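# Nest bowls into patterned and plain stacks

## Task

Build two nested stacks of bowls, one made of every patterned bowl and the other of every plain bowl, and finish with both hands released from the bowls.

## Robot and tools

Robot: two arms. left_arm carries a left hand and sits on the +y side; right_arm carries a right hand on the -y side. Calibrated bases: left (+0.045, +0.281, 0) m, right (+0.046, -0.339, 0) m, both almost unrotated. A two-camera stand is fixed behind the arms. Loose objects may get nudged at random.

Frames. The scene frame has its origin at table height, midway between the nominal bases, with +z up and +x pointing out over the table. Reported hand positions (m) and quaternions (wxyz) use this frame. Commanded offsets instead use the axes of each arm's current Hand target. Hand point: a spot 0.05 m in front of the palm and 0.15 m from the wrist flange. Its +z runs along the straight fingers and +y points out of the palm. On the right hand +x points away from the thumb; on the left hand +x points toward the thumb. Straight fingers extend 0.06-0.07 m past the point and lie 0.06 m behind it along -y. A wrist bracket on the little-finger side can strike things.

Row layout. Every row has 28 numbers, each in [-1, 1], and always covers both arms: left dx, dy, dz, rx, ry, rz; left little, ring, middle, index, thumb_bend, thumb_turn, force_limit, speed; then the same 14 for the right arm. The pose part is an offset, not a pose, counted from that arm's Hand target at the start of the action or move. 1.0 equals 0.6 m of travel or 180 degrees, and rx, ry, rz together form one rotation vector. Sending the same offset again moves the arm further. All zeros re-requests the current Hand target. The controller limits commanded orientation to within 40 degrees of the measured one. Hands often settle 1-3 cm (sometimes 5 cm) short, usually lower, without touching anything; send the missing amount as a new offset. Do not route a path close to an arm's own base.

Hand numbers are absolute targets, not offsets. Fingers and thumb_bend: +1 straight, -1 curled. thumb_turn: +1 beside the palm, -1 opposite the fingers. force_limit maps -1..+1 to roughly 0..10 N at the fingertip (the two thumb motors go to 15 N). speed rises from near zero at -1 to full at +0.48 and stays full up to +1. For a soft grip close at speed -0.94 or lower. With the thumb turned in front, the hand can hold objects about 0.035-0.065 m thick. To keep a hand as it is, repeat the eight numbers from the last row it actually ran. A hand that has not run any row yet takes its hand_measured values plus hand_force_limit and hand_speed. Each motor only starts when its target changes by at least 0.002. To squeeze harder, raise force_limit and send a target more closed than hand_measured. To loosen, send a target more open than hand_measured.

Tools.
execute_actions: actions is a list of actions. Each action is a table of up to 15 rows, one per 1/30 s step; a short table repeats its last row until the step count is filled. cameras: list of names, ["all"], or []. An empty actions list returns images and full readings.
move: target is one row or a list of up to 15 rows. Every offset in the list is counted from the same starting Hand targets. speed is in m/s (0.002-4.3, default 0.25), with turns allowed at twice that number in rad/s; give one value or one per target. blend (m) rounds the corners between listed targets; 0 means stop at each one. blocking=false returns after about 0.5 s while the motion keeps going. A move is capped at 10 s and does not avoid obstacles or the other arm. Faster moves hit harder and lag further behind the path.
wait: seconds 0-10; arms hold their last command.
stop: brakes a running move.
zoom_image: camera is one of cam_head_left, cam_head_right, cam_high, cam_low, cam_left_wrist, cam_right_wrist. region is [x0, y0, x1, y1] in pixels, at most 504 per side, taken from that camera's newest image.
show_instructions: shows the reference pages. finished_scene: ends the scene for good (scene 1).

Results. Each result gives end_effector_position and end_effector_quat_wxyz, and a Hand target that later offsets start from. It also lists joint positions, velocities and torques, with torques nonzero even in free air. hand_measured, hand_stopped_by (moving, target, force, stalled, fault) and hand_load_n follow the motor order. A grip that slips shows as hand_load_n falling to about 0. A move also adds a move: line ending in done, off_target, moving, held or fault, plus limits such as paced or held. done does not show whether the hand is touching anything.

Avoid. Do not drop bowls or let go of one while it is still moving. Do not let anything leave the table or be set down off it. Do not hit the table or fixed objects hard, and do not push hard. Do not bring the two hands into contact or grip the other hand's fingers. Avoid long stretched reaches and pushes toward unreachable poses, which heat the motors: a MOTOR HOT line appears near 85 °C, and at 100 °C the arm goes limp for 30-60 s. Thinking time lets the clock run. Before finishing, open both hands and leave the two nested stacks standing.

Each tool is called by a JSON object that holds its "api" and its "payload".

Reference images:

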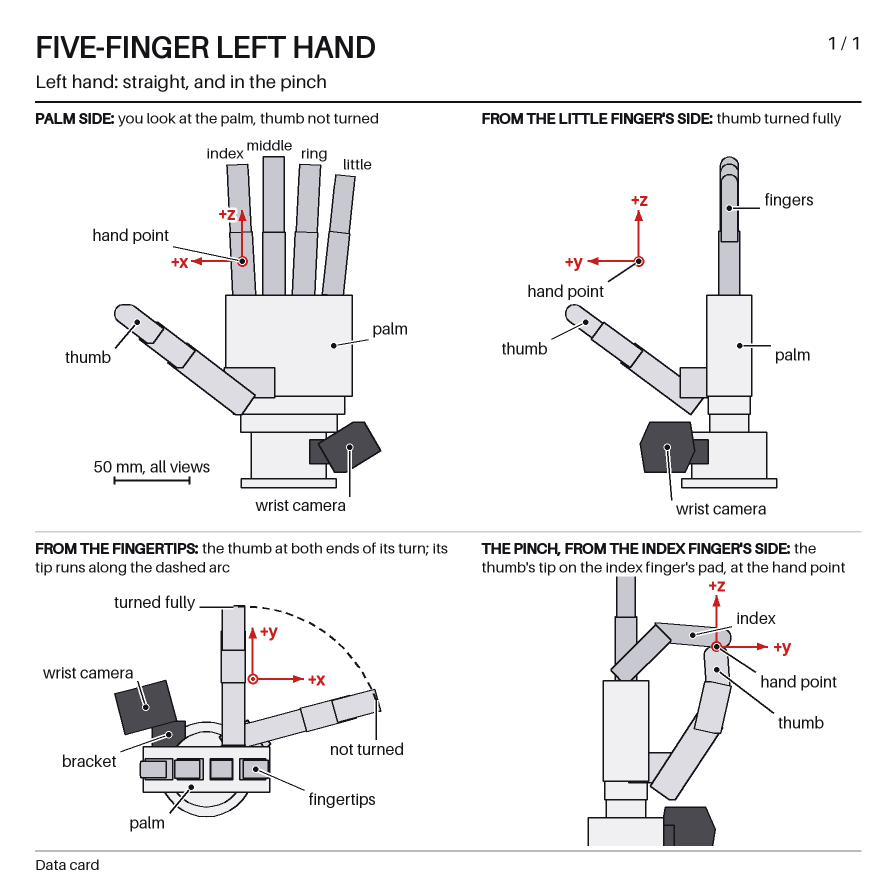

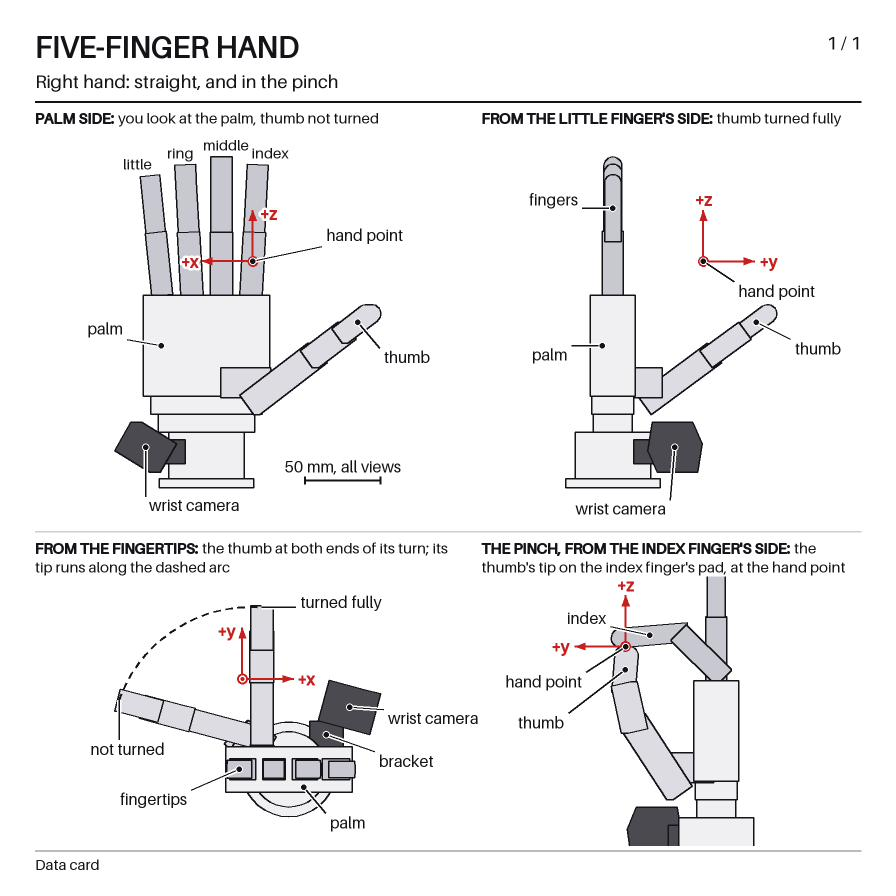

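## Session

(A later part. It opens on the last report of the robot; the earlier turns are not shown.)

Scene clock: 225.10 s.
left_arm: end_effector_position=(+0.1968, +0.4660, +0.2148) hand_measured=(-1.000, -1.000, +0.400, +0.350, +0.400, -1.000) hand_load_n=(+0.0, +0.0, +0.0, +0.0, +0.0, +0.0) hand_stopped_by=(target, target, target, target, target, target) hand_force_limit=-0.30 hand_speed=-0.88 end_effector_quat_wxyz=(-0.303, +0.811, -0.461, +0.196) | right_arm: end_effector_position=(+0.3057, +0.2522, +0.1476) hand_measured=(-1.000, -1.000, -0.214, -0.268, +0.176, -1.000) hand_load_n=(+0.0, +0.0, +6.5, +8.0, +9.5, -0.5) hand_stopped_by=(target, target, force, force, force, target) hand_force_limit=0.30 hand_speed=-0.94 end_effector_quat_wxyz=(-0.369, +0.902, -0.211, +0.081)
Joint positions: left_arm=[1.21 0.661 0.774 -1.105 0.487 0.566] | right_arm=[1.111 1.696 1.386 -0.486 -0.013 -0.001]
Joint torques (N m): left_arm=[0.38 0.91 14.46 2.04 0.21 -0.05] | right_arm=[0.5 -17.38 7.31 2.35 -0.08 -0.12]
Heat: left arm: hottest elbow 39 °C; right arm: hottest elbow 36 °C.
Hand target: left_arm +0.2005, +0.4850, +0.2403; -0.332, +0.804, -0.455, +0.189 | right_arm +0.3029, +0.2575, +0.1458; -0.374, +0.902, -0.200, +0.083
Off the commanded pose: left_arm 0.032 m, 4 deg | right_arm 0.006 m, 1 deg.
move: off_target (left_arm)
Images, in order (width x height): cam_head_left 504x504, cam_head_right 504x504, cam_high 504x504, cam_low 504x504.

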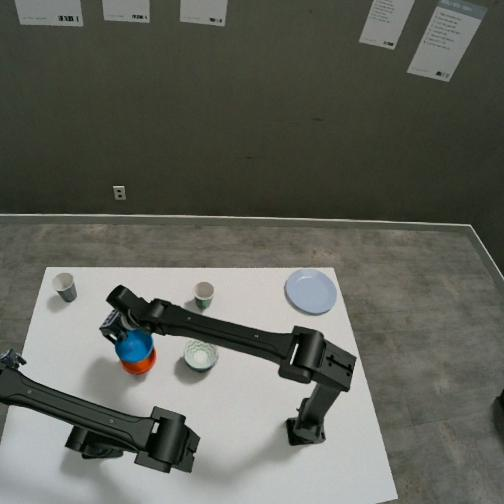

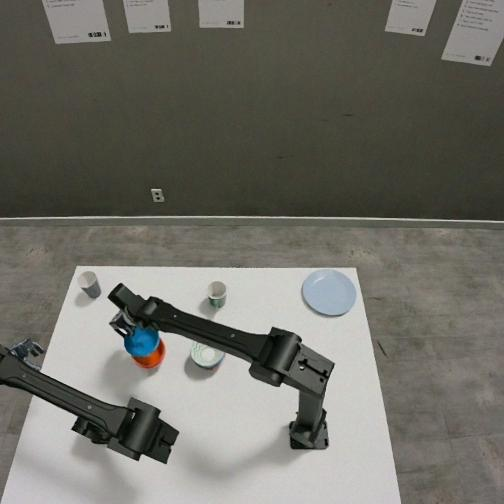

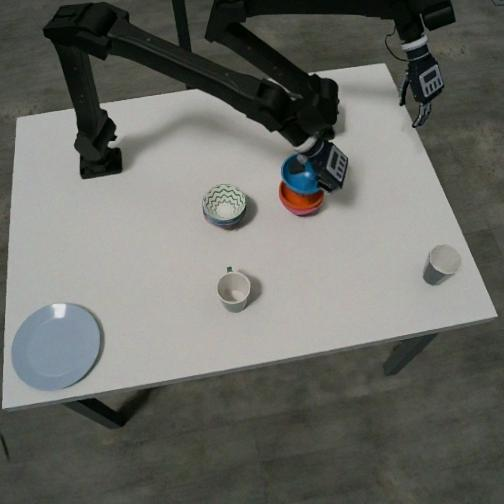

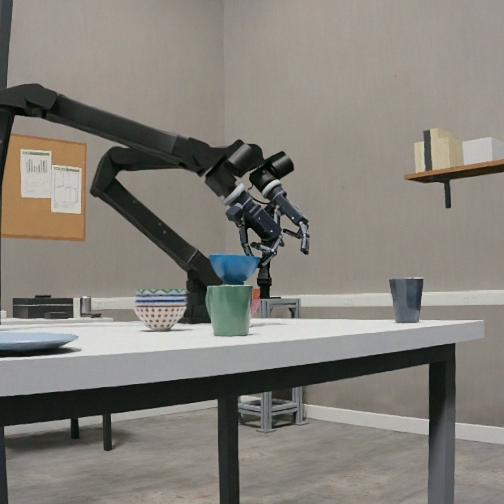

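{"api": "move", "payload": {"target": [0,0,0,0,0,0,-1,-1,0.4,0.35,0.4,-1,-0.3,-0.88,-0.0137,0.0496,0.0329,0,0,0,-1,-1,-0.65,-0.75,0.15,-1,0.3,-0.94], "speed": 0.08, "cameras": ["cam_low","cam_head_left","cam_head_right","cam_high"]}}

{"api": "zoom_image", "payload": {"camera": "cam_head_left", "region": [90, 300, 190, 400]}}

{"api": "zoom_image", "payload": {"camera": "cam_head_right", "region": [100, 300, 200, 400]}}

{"api": "zoom_image", "payload": {"camera": "cam_high", "region": [230, 100, 370, 240]}}

{"api": "zoom_image", "payload": {"camera": "cam_low", "region": [190, 230, 290, 330]}}

Scene clock: 228.00 s.
left_arm: end_effector_position=(+0.1968, +0.4660, +0.2148) hand_measured=(-1.000, -1.000, +0.400, +0.350, +0.400, -1.000) hand_load_n=(+0.0, +0.0, +0.0, +0.0, +0.0, +0.0) hand_stopped_by=(target, target, target, target, target, target) hand_force_limit=-0.30 hand_speed=-0.88 end_effector_quat_wxyz=(-0.303, +0.811, -0.461, +0.196) | right_arm: end_effector_position=(+0.2991, +0.2483, +0.1160) hand_measured=(-1.000, -1.000, -0.214, -0.268, +0.176, -1.000) hand_load_n=(+0.0, +0.0, +6.5, +7.5, +9.5, -0.5) hand_stopped_by=(target, target, force, force, force, target) hand_force_limit=0.30 hand_speed=-0.94 end_effector_quat_wxyz=(-0.371, +0.901, -0.208, +0.083)
Joint positions: left_arm=[1.21 0.661 0.774 -1.105 0.487 0.566] | right_arm=[1.119 1.707 1.31 -0.393 -0.006 -0.001]
Joint torques (N m): left_arm=[0.32 0.85 14.49 2.06 0.2 -0.04] | right_arm=[0.79 -16.91 6.98 2.36 0.1 -0.02]
Heat: left arm: hottest elbow 39 °C; right arm: hottest elbow 36 °C.
Hand target: left_arm +0.2005, +0.4850, +0.2403; -0.332, +0.804, -0.455, +0.189 | right_arm +0.2925, +0.2546, +0.1107; -0.374, +0.902, -0.200, +0.083
Off the commanded pose: left_arm 0.032 m, 4 deg | right_arm 0.011 m, 1 deg.
move: off_target (left_arm, right_arm)
Images, in order (width x height): cam_head_left 504x504, cam_head_right 504x504, cam_high 504x504, cam_low 504x504.

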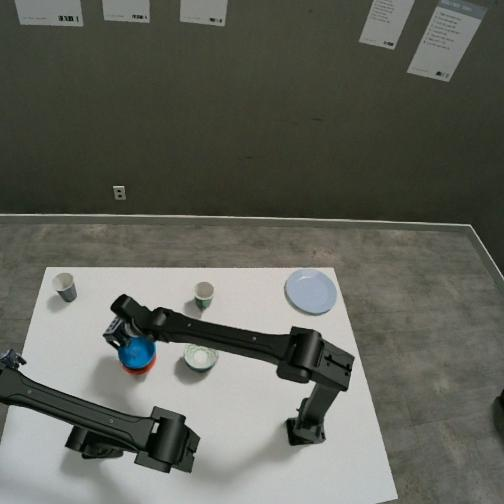

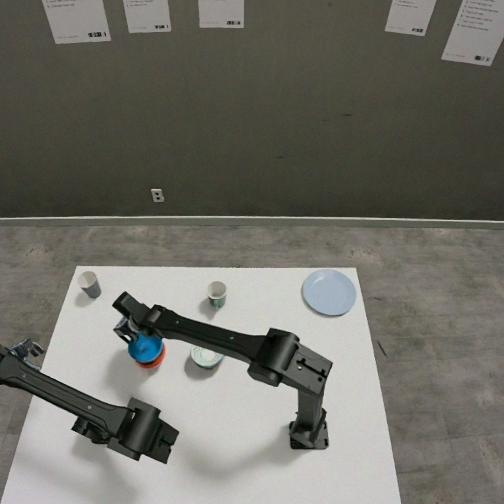

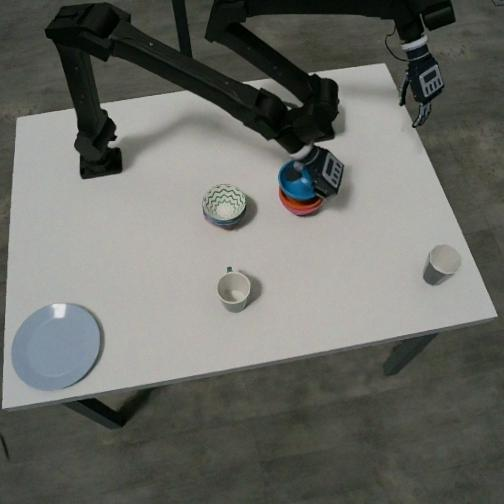

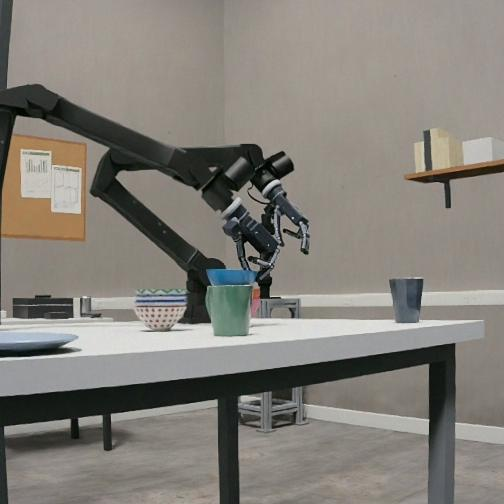

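Scaled by 5.040 from the camera's 504x504 image, which has a finer 720x720 frame.

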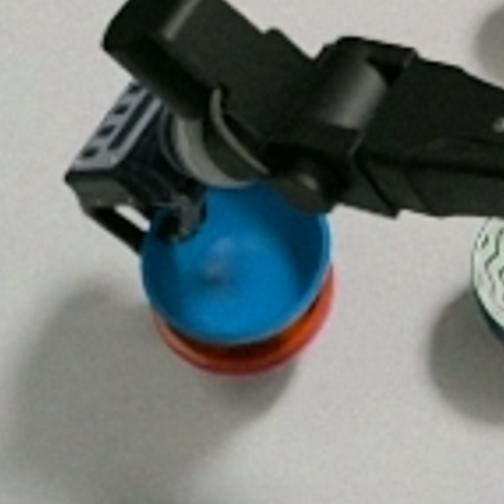

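Scaled by 5.040 from the camera's 504x504 image, which has a finer 720x720 frame.

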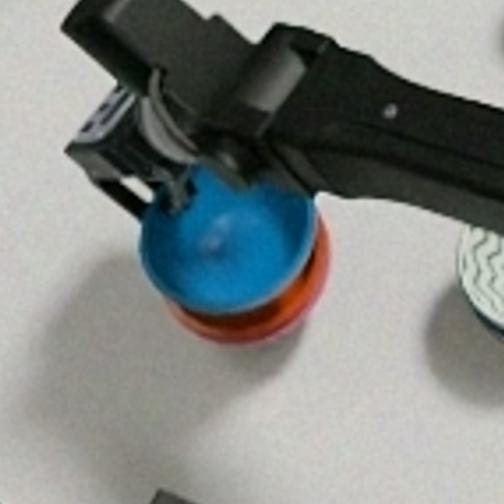

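Scaled by 3.600 from the camera's 504x504 image, which has a finer 720x720 frame.

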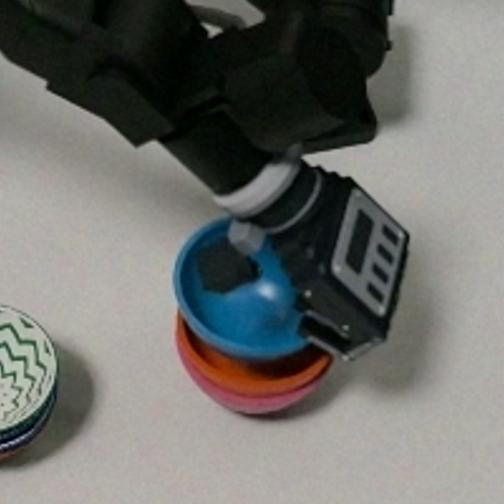

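Scaled by 5.040 from the camera's 504x504 image, which has a finer 720x720 frame.

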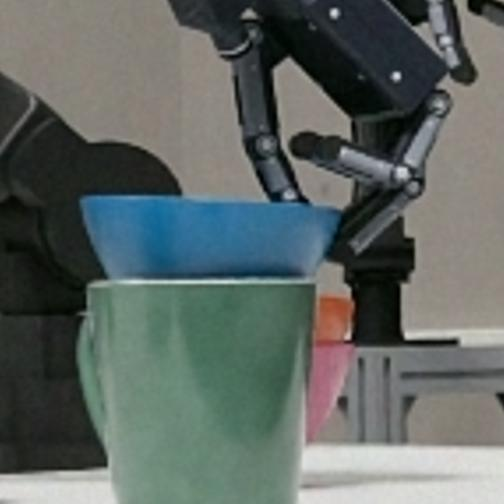

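{"api": "zoom_image", "payload": {"camera": "cam_low", "region": [200, 260, 270, 330]}}

{"api": "zoom_image", "payload": {"camera": "cam_high", "region": [270, 150, 340, 220]}}

Scaled by 7.200 from the camera's 504x504 image, which has a finer 720x720 frame.

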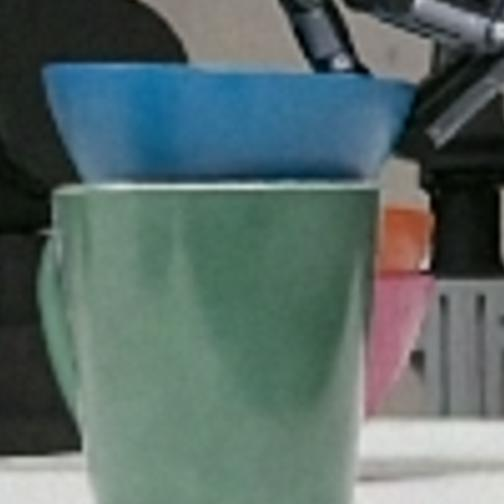

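Scaled by 7.200 from the camera's 504x504 image, which has a finer 720x720 frame.

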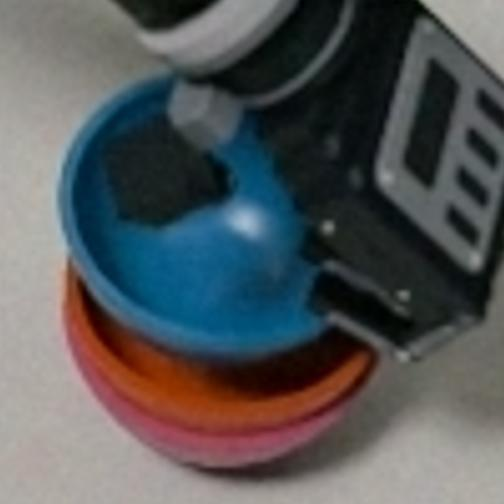

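{"api": "zoom_image", "payload": {"camera": "cam_low", "region": [240, 275, 275, 325]}}

{"api": "zoom_image", "payload": {"camera": "cam_high", "region": [270, 170, 330, 220]}}

{"api": "zoom_image", "payload": {"camera": "cam_head_left", "region": [110, 325, 170, 385]}}

{"api": "zoom_image", "payload": {"camera": "cam_head_right", "region": [120, 320, 180, 380]}}

Scaled by 10.080 from the camera's 504x504 image, which has a finer 720x720 frame.

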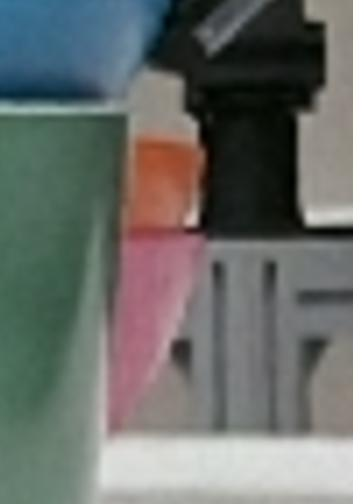

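Scaled by 8.400 from the camera's 504x504 image, which has a finer 720x720 frame.

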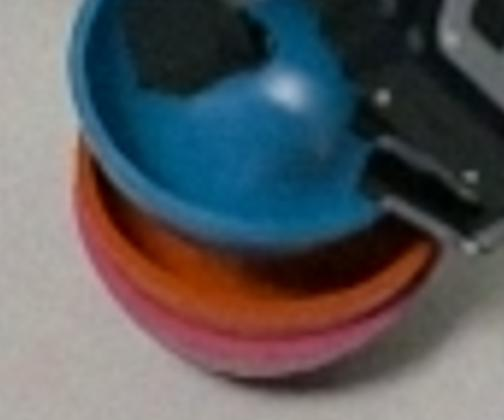

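Scaled by 8.400 from the camera's 504x504 image, which has a finer 720x720 frame.

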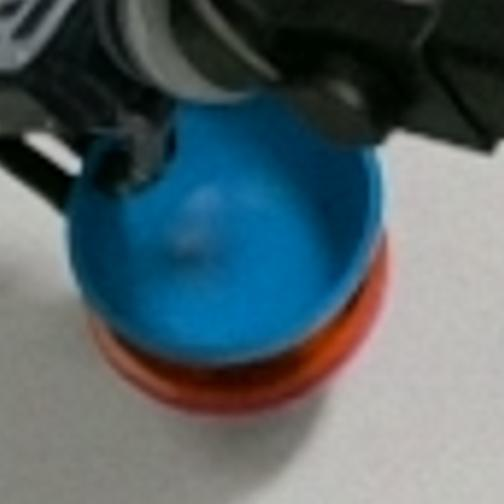

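Scaled by 8.400 from the camera's 504x504 image, which has a finer 720x720 frame.

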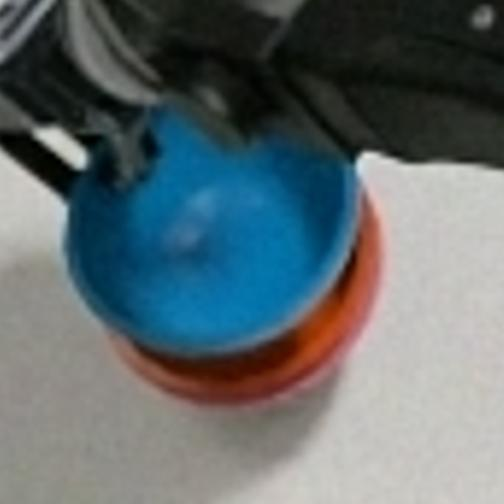

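{"api": "move", "payload": {"target": [0,0,0,0,0,0,-1,-1,0.4,0.35,0.4,-1,-0.3,-0.88,0,0.0198,0.0262,0,0,0,-1,-1,-0.65,-0.75,0.15,-1,0.3,-0.94], "speed": 0.05, "cameras": ["cam_low","cam_head_left","cam_head_right","cam_high"]}}

{"api": "zoom_image", "payload": {"camera": "cam_low", "region": [200, 260, 270, 330]}}

{"api": "zoom_image", "payload": {"camera": "cam_high", "region": [270, 170, 330, 220]}}

{"api": "zoom_image", "payload": {"camera": "cam_head_left", "region": [110, 325, 170, 385]}}

{"api": "zoom_image", "payload": {"camera": "cam_head_right", "region": [120, 320, 180, 380]}}

Scene clock: 236.60 s.
left_arm: end_effector_position=(+0.1968, +0.4660, +0.2148) hand_measured=(-1.000, -1.000, +0.400, +0.350, +0.400, -1.000) hand_load_n=(+0.0, +0.0, +0.0, +0.0, +0.0, +0.0) hand_stopped_by=(target, target, target, target, target, target) hand_force_limit=-0.30 hand_speed=-0.88 end_effector_quat_wxyz=(-0.303, +0.811, -0.461, +0.196) | right_arm: end_effector_position=(+0.3004, +0.2510, +0.0967) hand_measured=(-1.000, -1.000, -0.214, -0.268, +0.176, -1.000) hand_load_n=(+0.0, +0.0, +6.5, +7.5, +9.5, -0.5) hand_stopped_by=(target, target, force, force, force, target) hand_force_limit=0.30 hand_speed=-0.94 end_effector_quat_wxyz=(-0.371, +0.901, -0.208, +0.083)
Joint positions: left_arm=[1.21 0.661 0.774 -1.105 0.487 0.566] | right_arm=[1.119 1.734 1.291 -0.347 -0.006 -0.001]
Joint torques (N m): left_arm=[0.38 0.62 14.48 2.02 0.2 -0.05] | right_arm=[0.79 -17.08 6.86 2.35 0.1 -0.02]
Heat: left arm: hottest elbow 39 °C; right arm: hottest elbow 35 °C.
Hand target: left_arm +0.2005, +0.4850, +0.2403; -0.332, +0.804, -0.455, +0.189 | right_arm +0.2936, +0.2570, +0.0911; -0.374, +0.902, -0.200, +0.083
Off the commanded pose: left_arm 0.032 m, 4 deg | right_arm 0.011 m, 1 deg.
move: off_target (left_arm, right_arm)
Images, in order (width x height): cam_head_left 504x504, cam_head_right 504x504, cam_high 504x504, cam_low 504x504.

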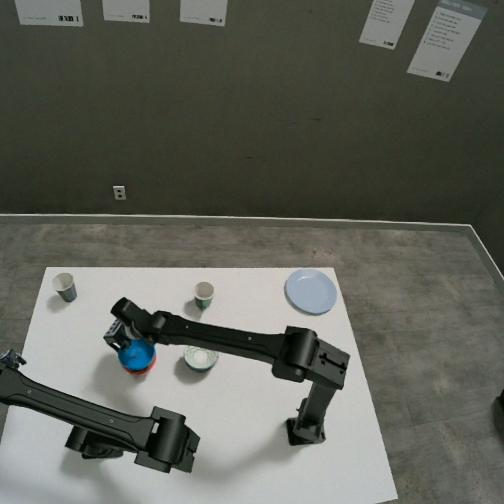

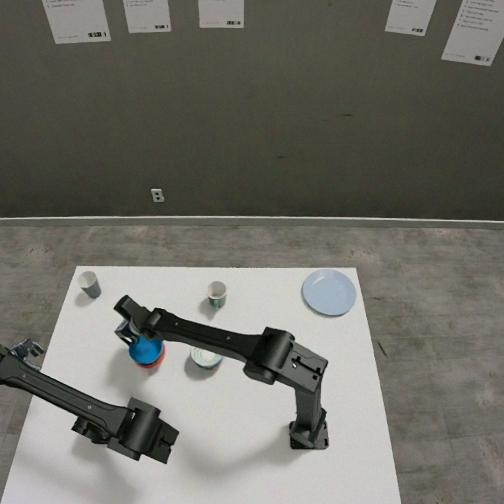

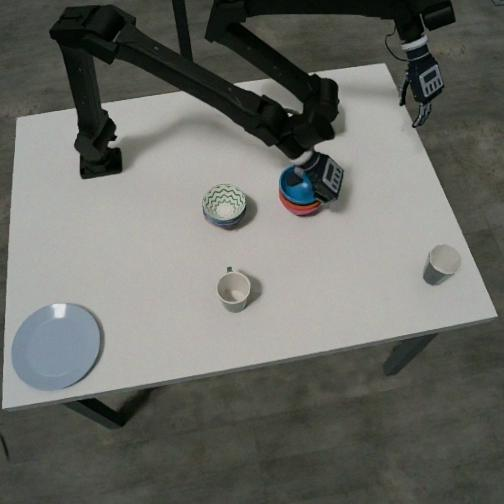

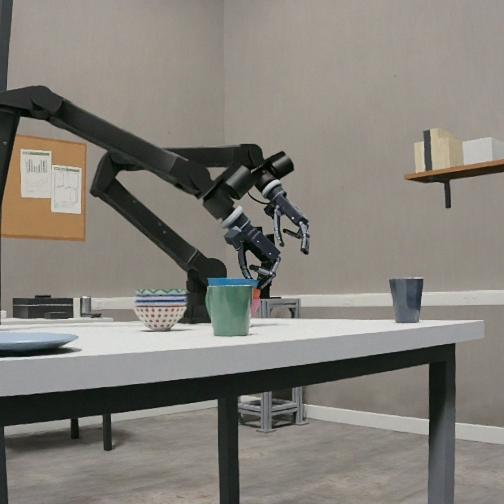

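Scaled by 7.200 from the camera's 504x504 image, which has a finer 720x720 frame.

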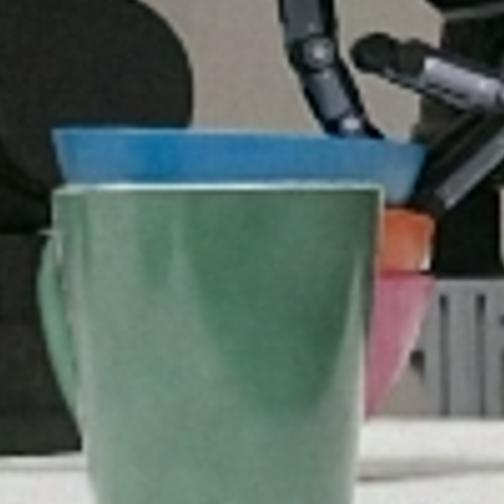

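Scaled by 8.400 from the camera's 504x504 image, which has a finer 720x720 frame.

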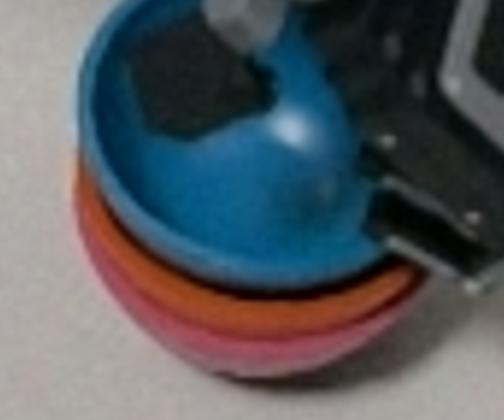

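Scaled by 8.400 from the camera's 504x504 image, which has a finer 720x720 frame.

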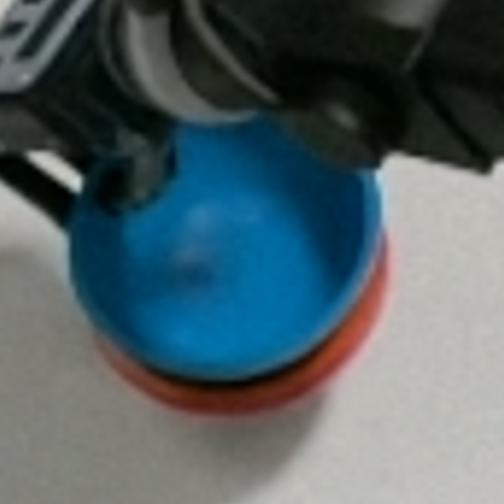

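Scaled by 8.400 from the camera's 504x504 image, which has a finer 720x720 frame.

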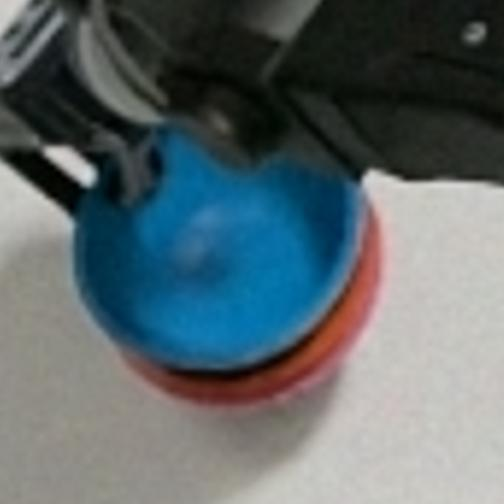

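{"api": "execute_actions", "payload": {"actions": [[[0,0,0,0,0,0,-1,-1,0.4,0.35,0.4,-1,-0.3,-0.88,0,0,0,0,0,0,-1,-1,-0.12,-0.17,0.3,-1,0.3,-0.8]]]}}

{"api": "wait", "payload": {"seconds": 0.5, "cameras": ["cam_low","cam_high","cam_right_wrist"]}}

{"api": "zoom_image", "payload": {"camera": "cam_low", "region": [200, 260, 270, 330]}}

{"api": "zoom_image", "payload": {"camera": "cam_high", "region": [270, 170, 330, 220]}}

Scene clock: 238.33 s.
left_arm: end_effector_position=(+0.1968, +0.4660, +0.2148) hand_measured=(-1.000, -1.000, +0.400, +0.350, +0.400, -1.000) hand_load_n=(+0.0, +0.0, +0.5, +0.0, +0.0, +0.0) hand_stopped_by=(target, target, target, target, target, target) hand_force_limit=-0.30 hand_speed=-0.88 end_effector_quat_wxyz=(-0.303, +0.811, -0.461, +0.196) | right_arm: end_effector_position=(+0.3008, +0.2518, +0.0973) hand_measured=(-1.000, -1.000, -0.120, -0.170, +0.300, -1.000) hand_load_n=(+0.0, +0.0, +0.0, +0.0, +0.0, +0.0) hand_stopped_by=(target, target, target, target, target, target) hand_force_limit=0.30 hand_speed=-0.80 end_effector_quat_wxyz=(-0.373, +0.900, -0.207, +0.084)
Joint positions: left_arm=[1.21 0.661 0.774 -1.105 0.487 0.566] | right_arm=[1.119 1.734 1.291 -0.343 -0.006 -0.001]
Joint torques (N m): left_arm=[0.32 0.79 14.46 2 0.2 -0.04] | right_arm=[0.79 -17.14 6.84 2.22 0.1 -0.01]
Heat: left arm: hottest elbow 39 °C; right arm: hottest elbow 35 °C.
Hand target: left_arm +0.2005, +0.4850, +0.2403; -0.332, +0.804, -0.455, +0.189 | right_arm +0.2936, +0.2570, +0.0911; -0.374, +0.902, -0.200, +0.083
Off the commanded pose: left_arm 0.032 m, 4 deg | right_arm 0.011 m, 1 deg.
Step readings (end_effector_position of left_arm | right_arm):
0: (+0.1968, +0.4660, +0.2148) | (+0.3004, +0.2510, +0.0967)
1: (+0.1968, +0.4660, +0.2148) | (+0.3004, +0.2510, +0.0967)
2: (+0.1968, +0.4660, +0.2148) | (+0.3004, +0.2510, +0.0967)
4: (+0.1968, +0.4660, +0.2148) | (+0.3004, +0.2510, +0.0967)
8: (+0.1968, +0.4660, +0.2148) | (+0.3008, +0.2518, +0.0973)
15: (+0.1968, +0.4660, +0.2148) | (+0.3008, +0.2518, +0.0973)

Scene clock: 238.83 s.
left_arm: end_effector_position=(+0.1968, +0.4660, +0.2148) hand_measured=(-1.000, -1.000, +0.400, +0.350, +0.400, -1.000) hand_load_n=(+0.0, +0.0, +0.0, +0.5, +0.0, +0.0) hand_stopped_by=(target, target, target, target, target, target) hand_force_limit=-0.30 hand_speed=-0.88 end_effector_quat_wxyz=(-0.303, +0.811, -0.461, +0.196) | right_arm: end_effector_position=(+0.3008, +0.2518, +0.0973) hand_measured=(-1.000, -1.000, -0.120, -0.170, +0.300, -1.000) hand_load_n=(+0.0, +0.0, +0.0, +0.0, +0.0, +0.0) hand_stopped_by=(target, target, target, target, target, target) hand_force_limit=0.30 hand_speed=-0.80 end_effector_quat_wxyz=(-0.373, +0.900, -0.207, +0.084)
Joint positions: left_arm=[1.21 0.661 0.774 -1.105 0.487 0.566] | right_arm=[1.119 1.734 1.291 -0.343 -0.006 -0.001]
Joint torques (N m): left_arm=[0.32 0.79 14.46 2.03 0.19 -0.03] | right_arm=[0.79 -17.08 6.87 2.18 0.1 -0.02]
Heat: left arm: hottest elbow 39 °C; right arm: hottest elbow 35 °C.
Hand target: left_arm +0.2005, +0.4850, +0.2403; -0.332, +0.804, -0.455, +0.189 | right_arm +0.2936, +0.2570, +0.0911; -0.374, +0.902, -0.200, +0.083
Off the commanded pose: left_arm 0.032 m, 4 deg | right_arm 0.011 m, 1 deg.
wait: 0.50 s; at rest by 0.17 s
camera_calibration:
cam_right_wrist: T_world_to_cam=[[-0.107925, -0.751525, -0.650817, 0.281989], [-0.963139, -0.083214, 0.255808, 0.282802], [-0.246403, 0.654436, -0.714842, 0.0925199], [0, 0, 0, 1]] pos_world=[0.325609, 0.174906, 0.177317]
Images, in order (width x height): cam_high 504x504, cam_low 504x504, cam_right_wrist 504x504.

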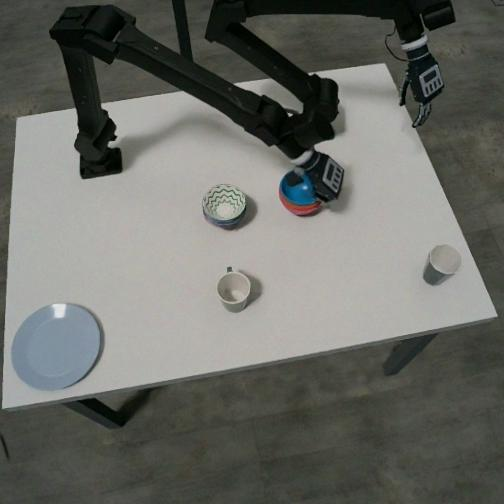

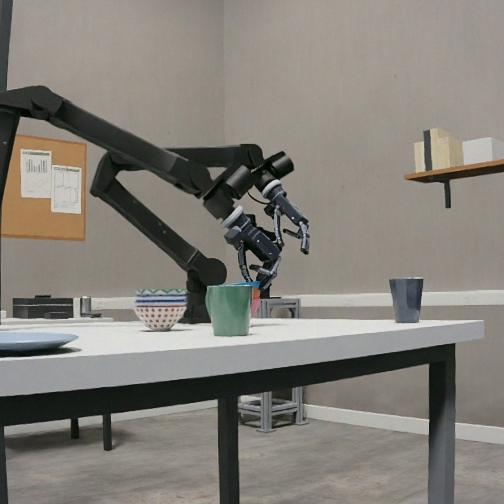

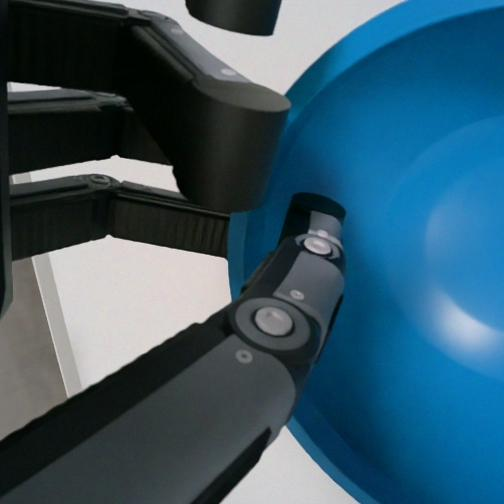

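Scaled by 7.200 from the camera's 504x504 image, which has a finer 720x720 frame.

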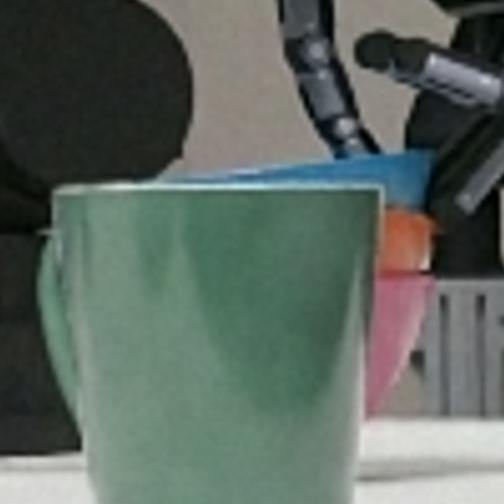

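Scaled by 8.400 from the camera's 504x504 image, which has a finer 720x720 frame.

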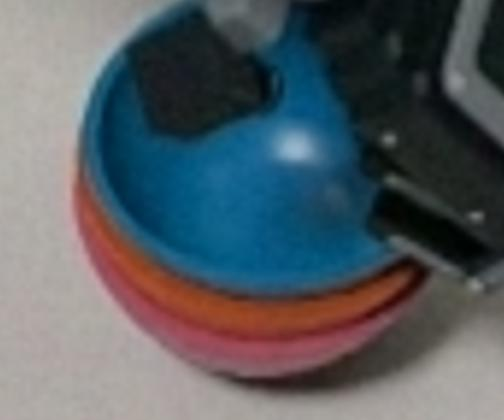

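{"api": "execute_actions", "payload": {"actions": [[[0,0,0,0,0,0,-1,-1,0.4,0.35,0.4,-1,-0.3,-0.88,0,0,0,0,0,0,-1,-1,0.15,0.1,0.5,-1,0.3,-0.7]]]}}

{"api": "wait", "payload": {"seconds": 1.0, "cameras": ["cam_low","cam_high","cam_head_left"]}}

{"api": "zoom_image", "payload": {"camera": "cam_low", "region": [200, 260, 270, 330]}}

{"api": "zoom_image", "payload": {"camera": "cam_high", "region": [270, 170, 330, 220]}}

Scene clock: 240.07 s.
left_arm: end_effector_position=(+0.1968, +0.4660, +0.2148) hand_measured=(-1.000, -1.000, +0.400, +0.350, +0.400, -1.000) hand_load_n=(+0.0, +0.0, +0.0, +0.0, +0.0, +0.0) hand_stopped_by=(target, target, target, target, target, target) hand_force_limit=-0.30 hand_speed=-0.88 end_effector_quat_wxyz=(-0.303, +0.811, -0.461, +0.196) | right_arm: end_effector_position=(+0.3008, +0.2518, +0.0973) hand_measured=(-1.000, -1.000, +0.150, +0.100, +0.500, -1.000) hand_load_n=(+0.0, +0.0, +0.0, +0.0, +0.0, +0.0) hand_stopped_by=(target, target, target, target, target, target) hand_force_limit=0.30 hand_speed=-0.70 end_effector_quat_wxyz=(-0.373, +0.900, -0.207, +0.084)
Joint positions: left_arm=[1.21 0.661 0.774 -1.105 0.487 0.566] | right_arm=[1.119 1.734 1.291 -0.343 -0.006 -0.001]
Joint torques (N m): left_arm=[0.09 0.73 14.45 2.07 0.21 -0.03] | right_arm=[0.85 -17.08 6.86 2.19 0.1 -0.02]
Heat: left arm: hottest elbow 39 °C; right arm: hottest elbow 35 °C.
Hand target: left_arm +0.2005, +0.4850, +0.2403; -0.332, +0.804, -0.455, +0.189 | right_arm +0.2936, +0.2570, +0.0911; -0.374, +0.902, -0.200, +0.083
Off the commanded pose: left_arm 0.032 m, 4 deg | right_arm 0.011 m, 1 deg.
Step readings (end_effector_position of left_arm | right_arm):
0: (+0.1968, +0.4660, +0.2148) | (+0.3008, +0.2518, +0.0973)
1: (+0.1968, +0.4660, +0.2148) | (+0.3008, +0.2518, +0.0973)
2: (+0.1968, +0.4660, +0.2148) | (+0.3008, +0.2518, +0.0973)
4: (+0.1968, +0.4660, +0.2148) | (+0.3008, +0.2518, +0.0973)
8: (+0.1968, +0.4660, +0.2148) | (+0.3008, +0.2518, +0.0973)
15: (+0.1968, +0.4660, +0.2148) | (+0.3008, +0.2518, +0.0973)

Scene clock: 241.07 s.
left_arm: end_effector_position=(+0.1968, +0.4660, +0.2148) hand_measured=(-1.000, -1.000, +0.400, +0.350, +0.400, -1.000) hand_load_n=(+0.0, +0.0, +0.0, +0.0, +0.0, +0.0) hand_stopped_by=(target, target, target, target, target, target) hand_force_limit=-0.30 hand_speed=-0.88 end_effector_quat_wxyz=(-0.303, +0.811, -0.461, +0.196) | right_arm: end_effector_position=(+0.3008, +0.2518, +0.0973) hand_measured=(-1.000, -1.000, +0.150, +0.100, +0.500, -1.000) hand_load_n=(+0.0, +0.0, +0.0, +0.0, +0.0, +0.0) hand_stopped_by=(target, target, target, target, target, target) hand_force_limit=0.30 hand_speed=-0.70 end_effector_quat_wxyz=(-0.373, +0.900, -0.207, +0.084)
Joint positions: left_arm=[1.21 0.661 0.774 -1.105 0.487 0.566] | right_arm=[1.119 1.734 1.291 -0.343 -0.006 -0.001]
Joint torques (N m): left_arm=[0.32 0.73 14.45 2.04 0.2 -0.04] | right_arm=[0.85 -17.08 6.86 2.19 0.1 -0.02]
Heat: left arm: hottest elbow 39 °C; right arm: hottest elbow 35 °C.
Hand target: left_arm +0.2005, +0.4850, +0.2403; -0.332, +0.804, -0.455, +0.189 | right_arm +0.2936, +0.2570, +0.0911; -0.374, +0.902, -0.200, +0.083
Off the commanded pose: left_arm 0.032 m, 4 deg | right_arm 0.011 m, 1 deg.
wait: 1.00 s; at rest by 0.17 s
Images, in order (width x height): cam_head_left 504x504, cam_high 504x504, cam_low 504x504.

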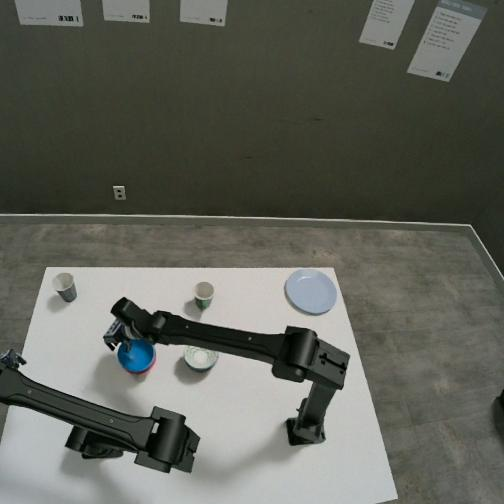

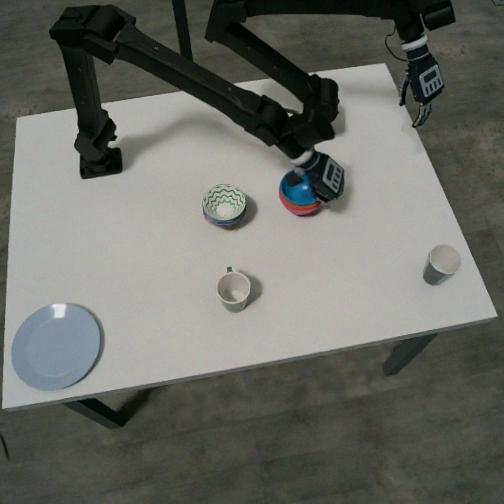

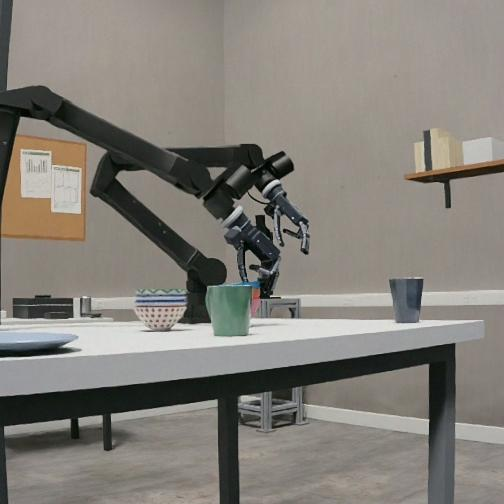

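Scaled by 7.200 from the camera's 504x504 image, which has a finer 720x720 frame.

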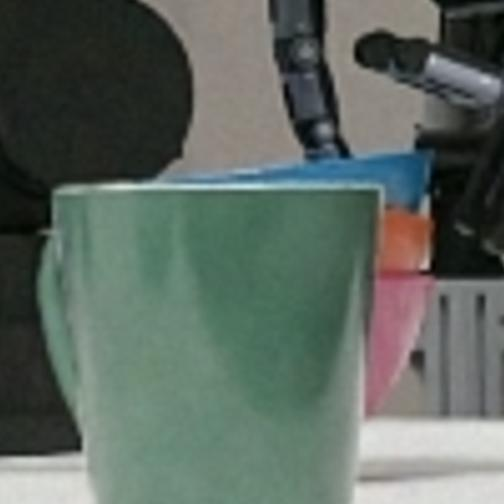

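Scaled by 8.400 from the camera's 504x504 image, which has a finer 720x720 frame.

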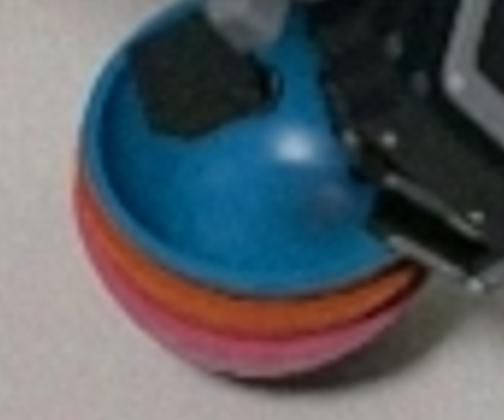

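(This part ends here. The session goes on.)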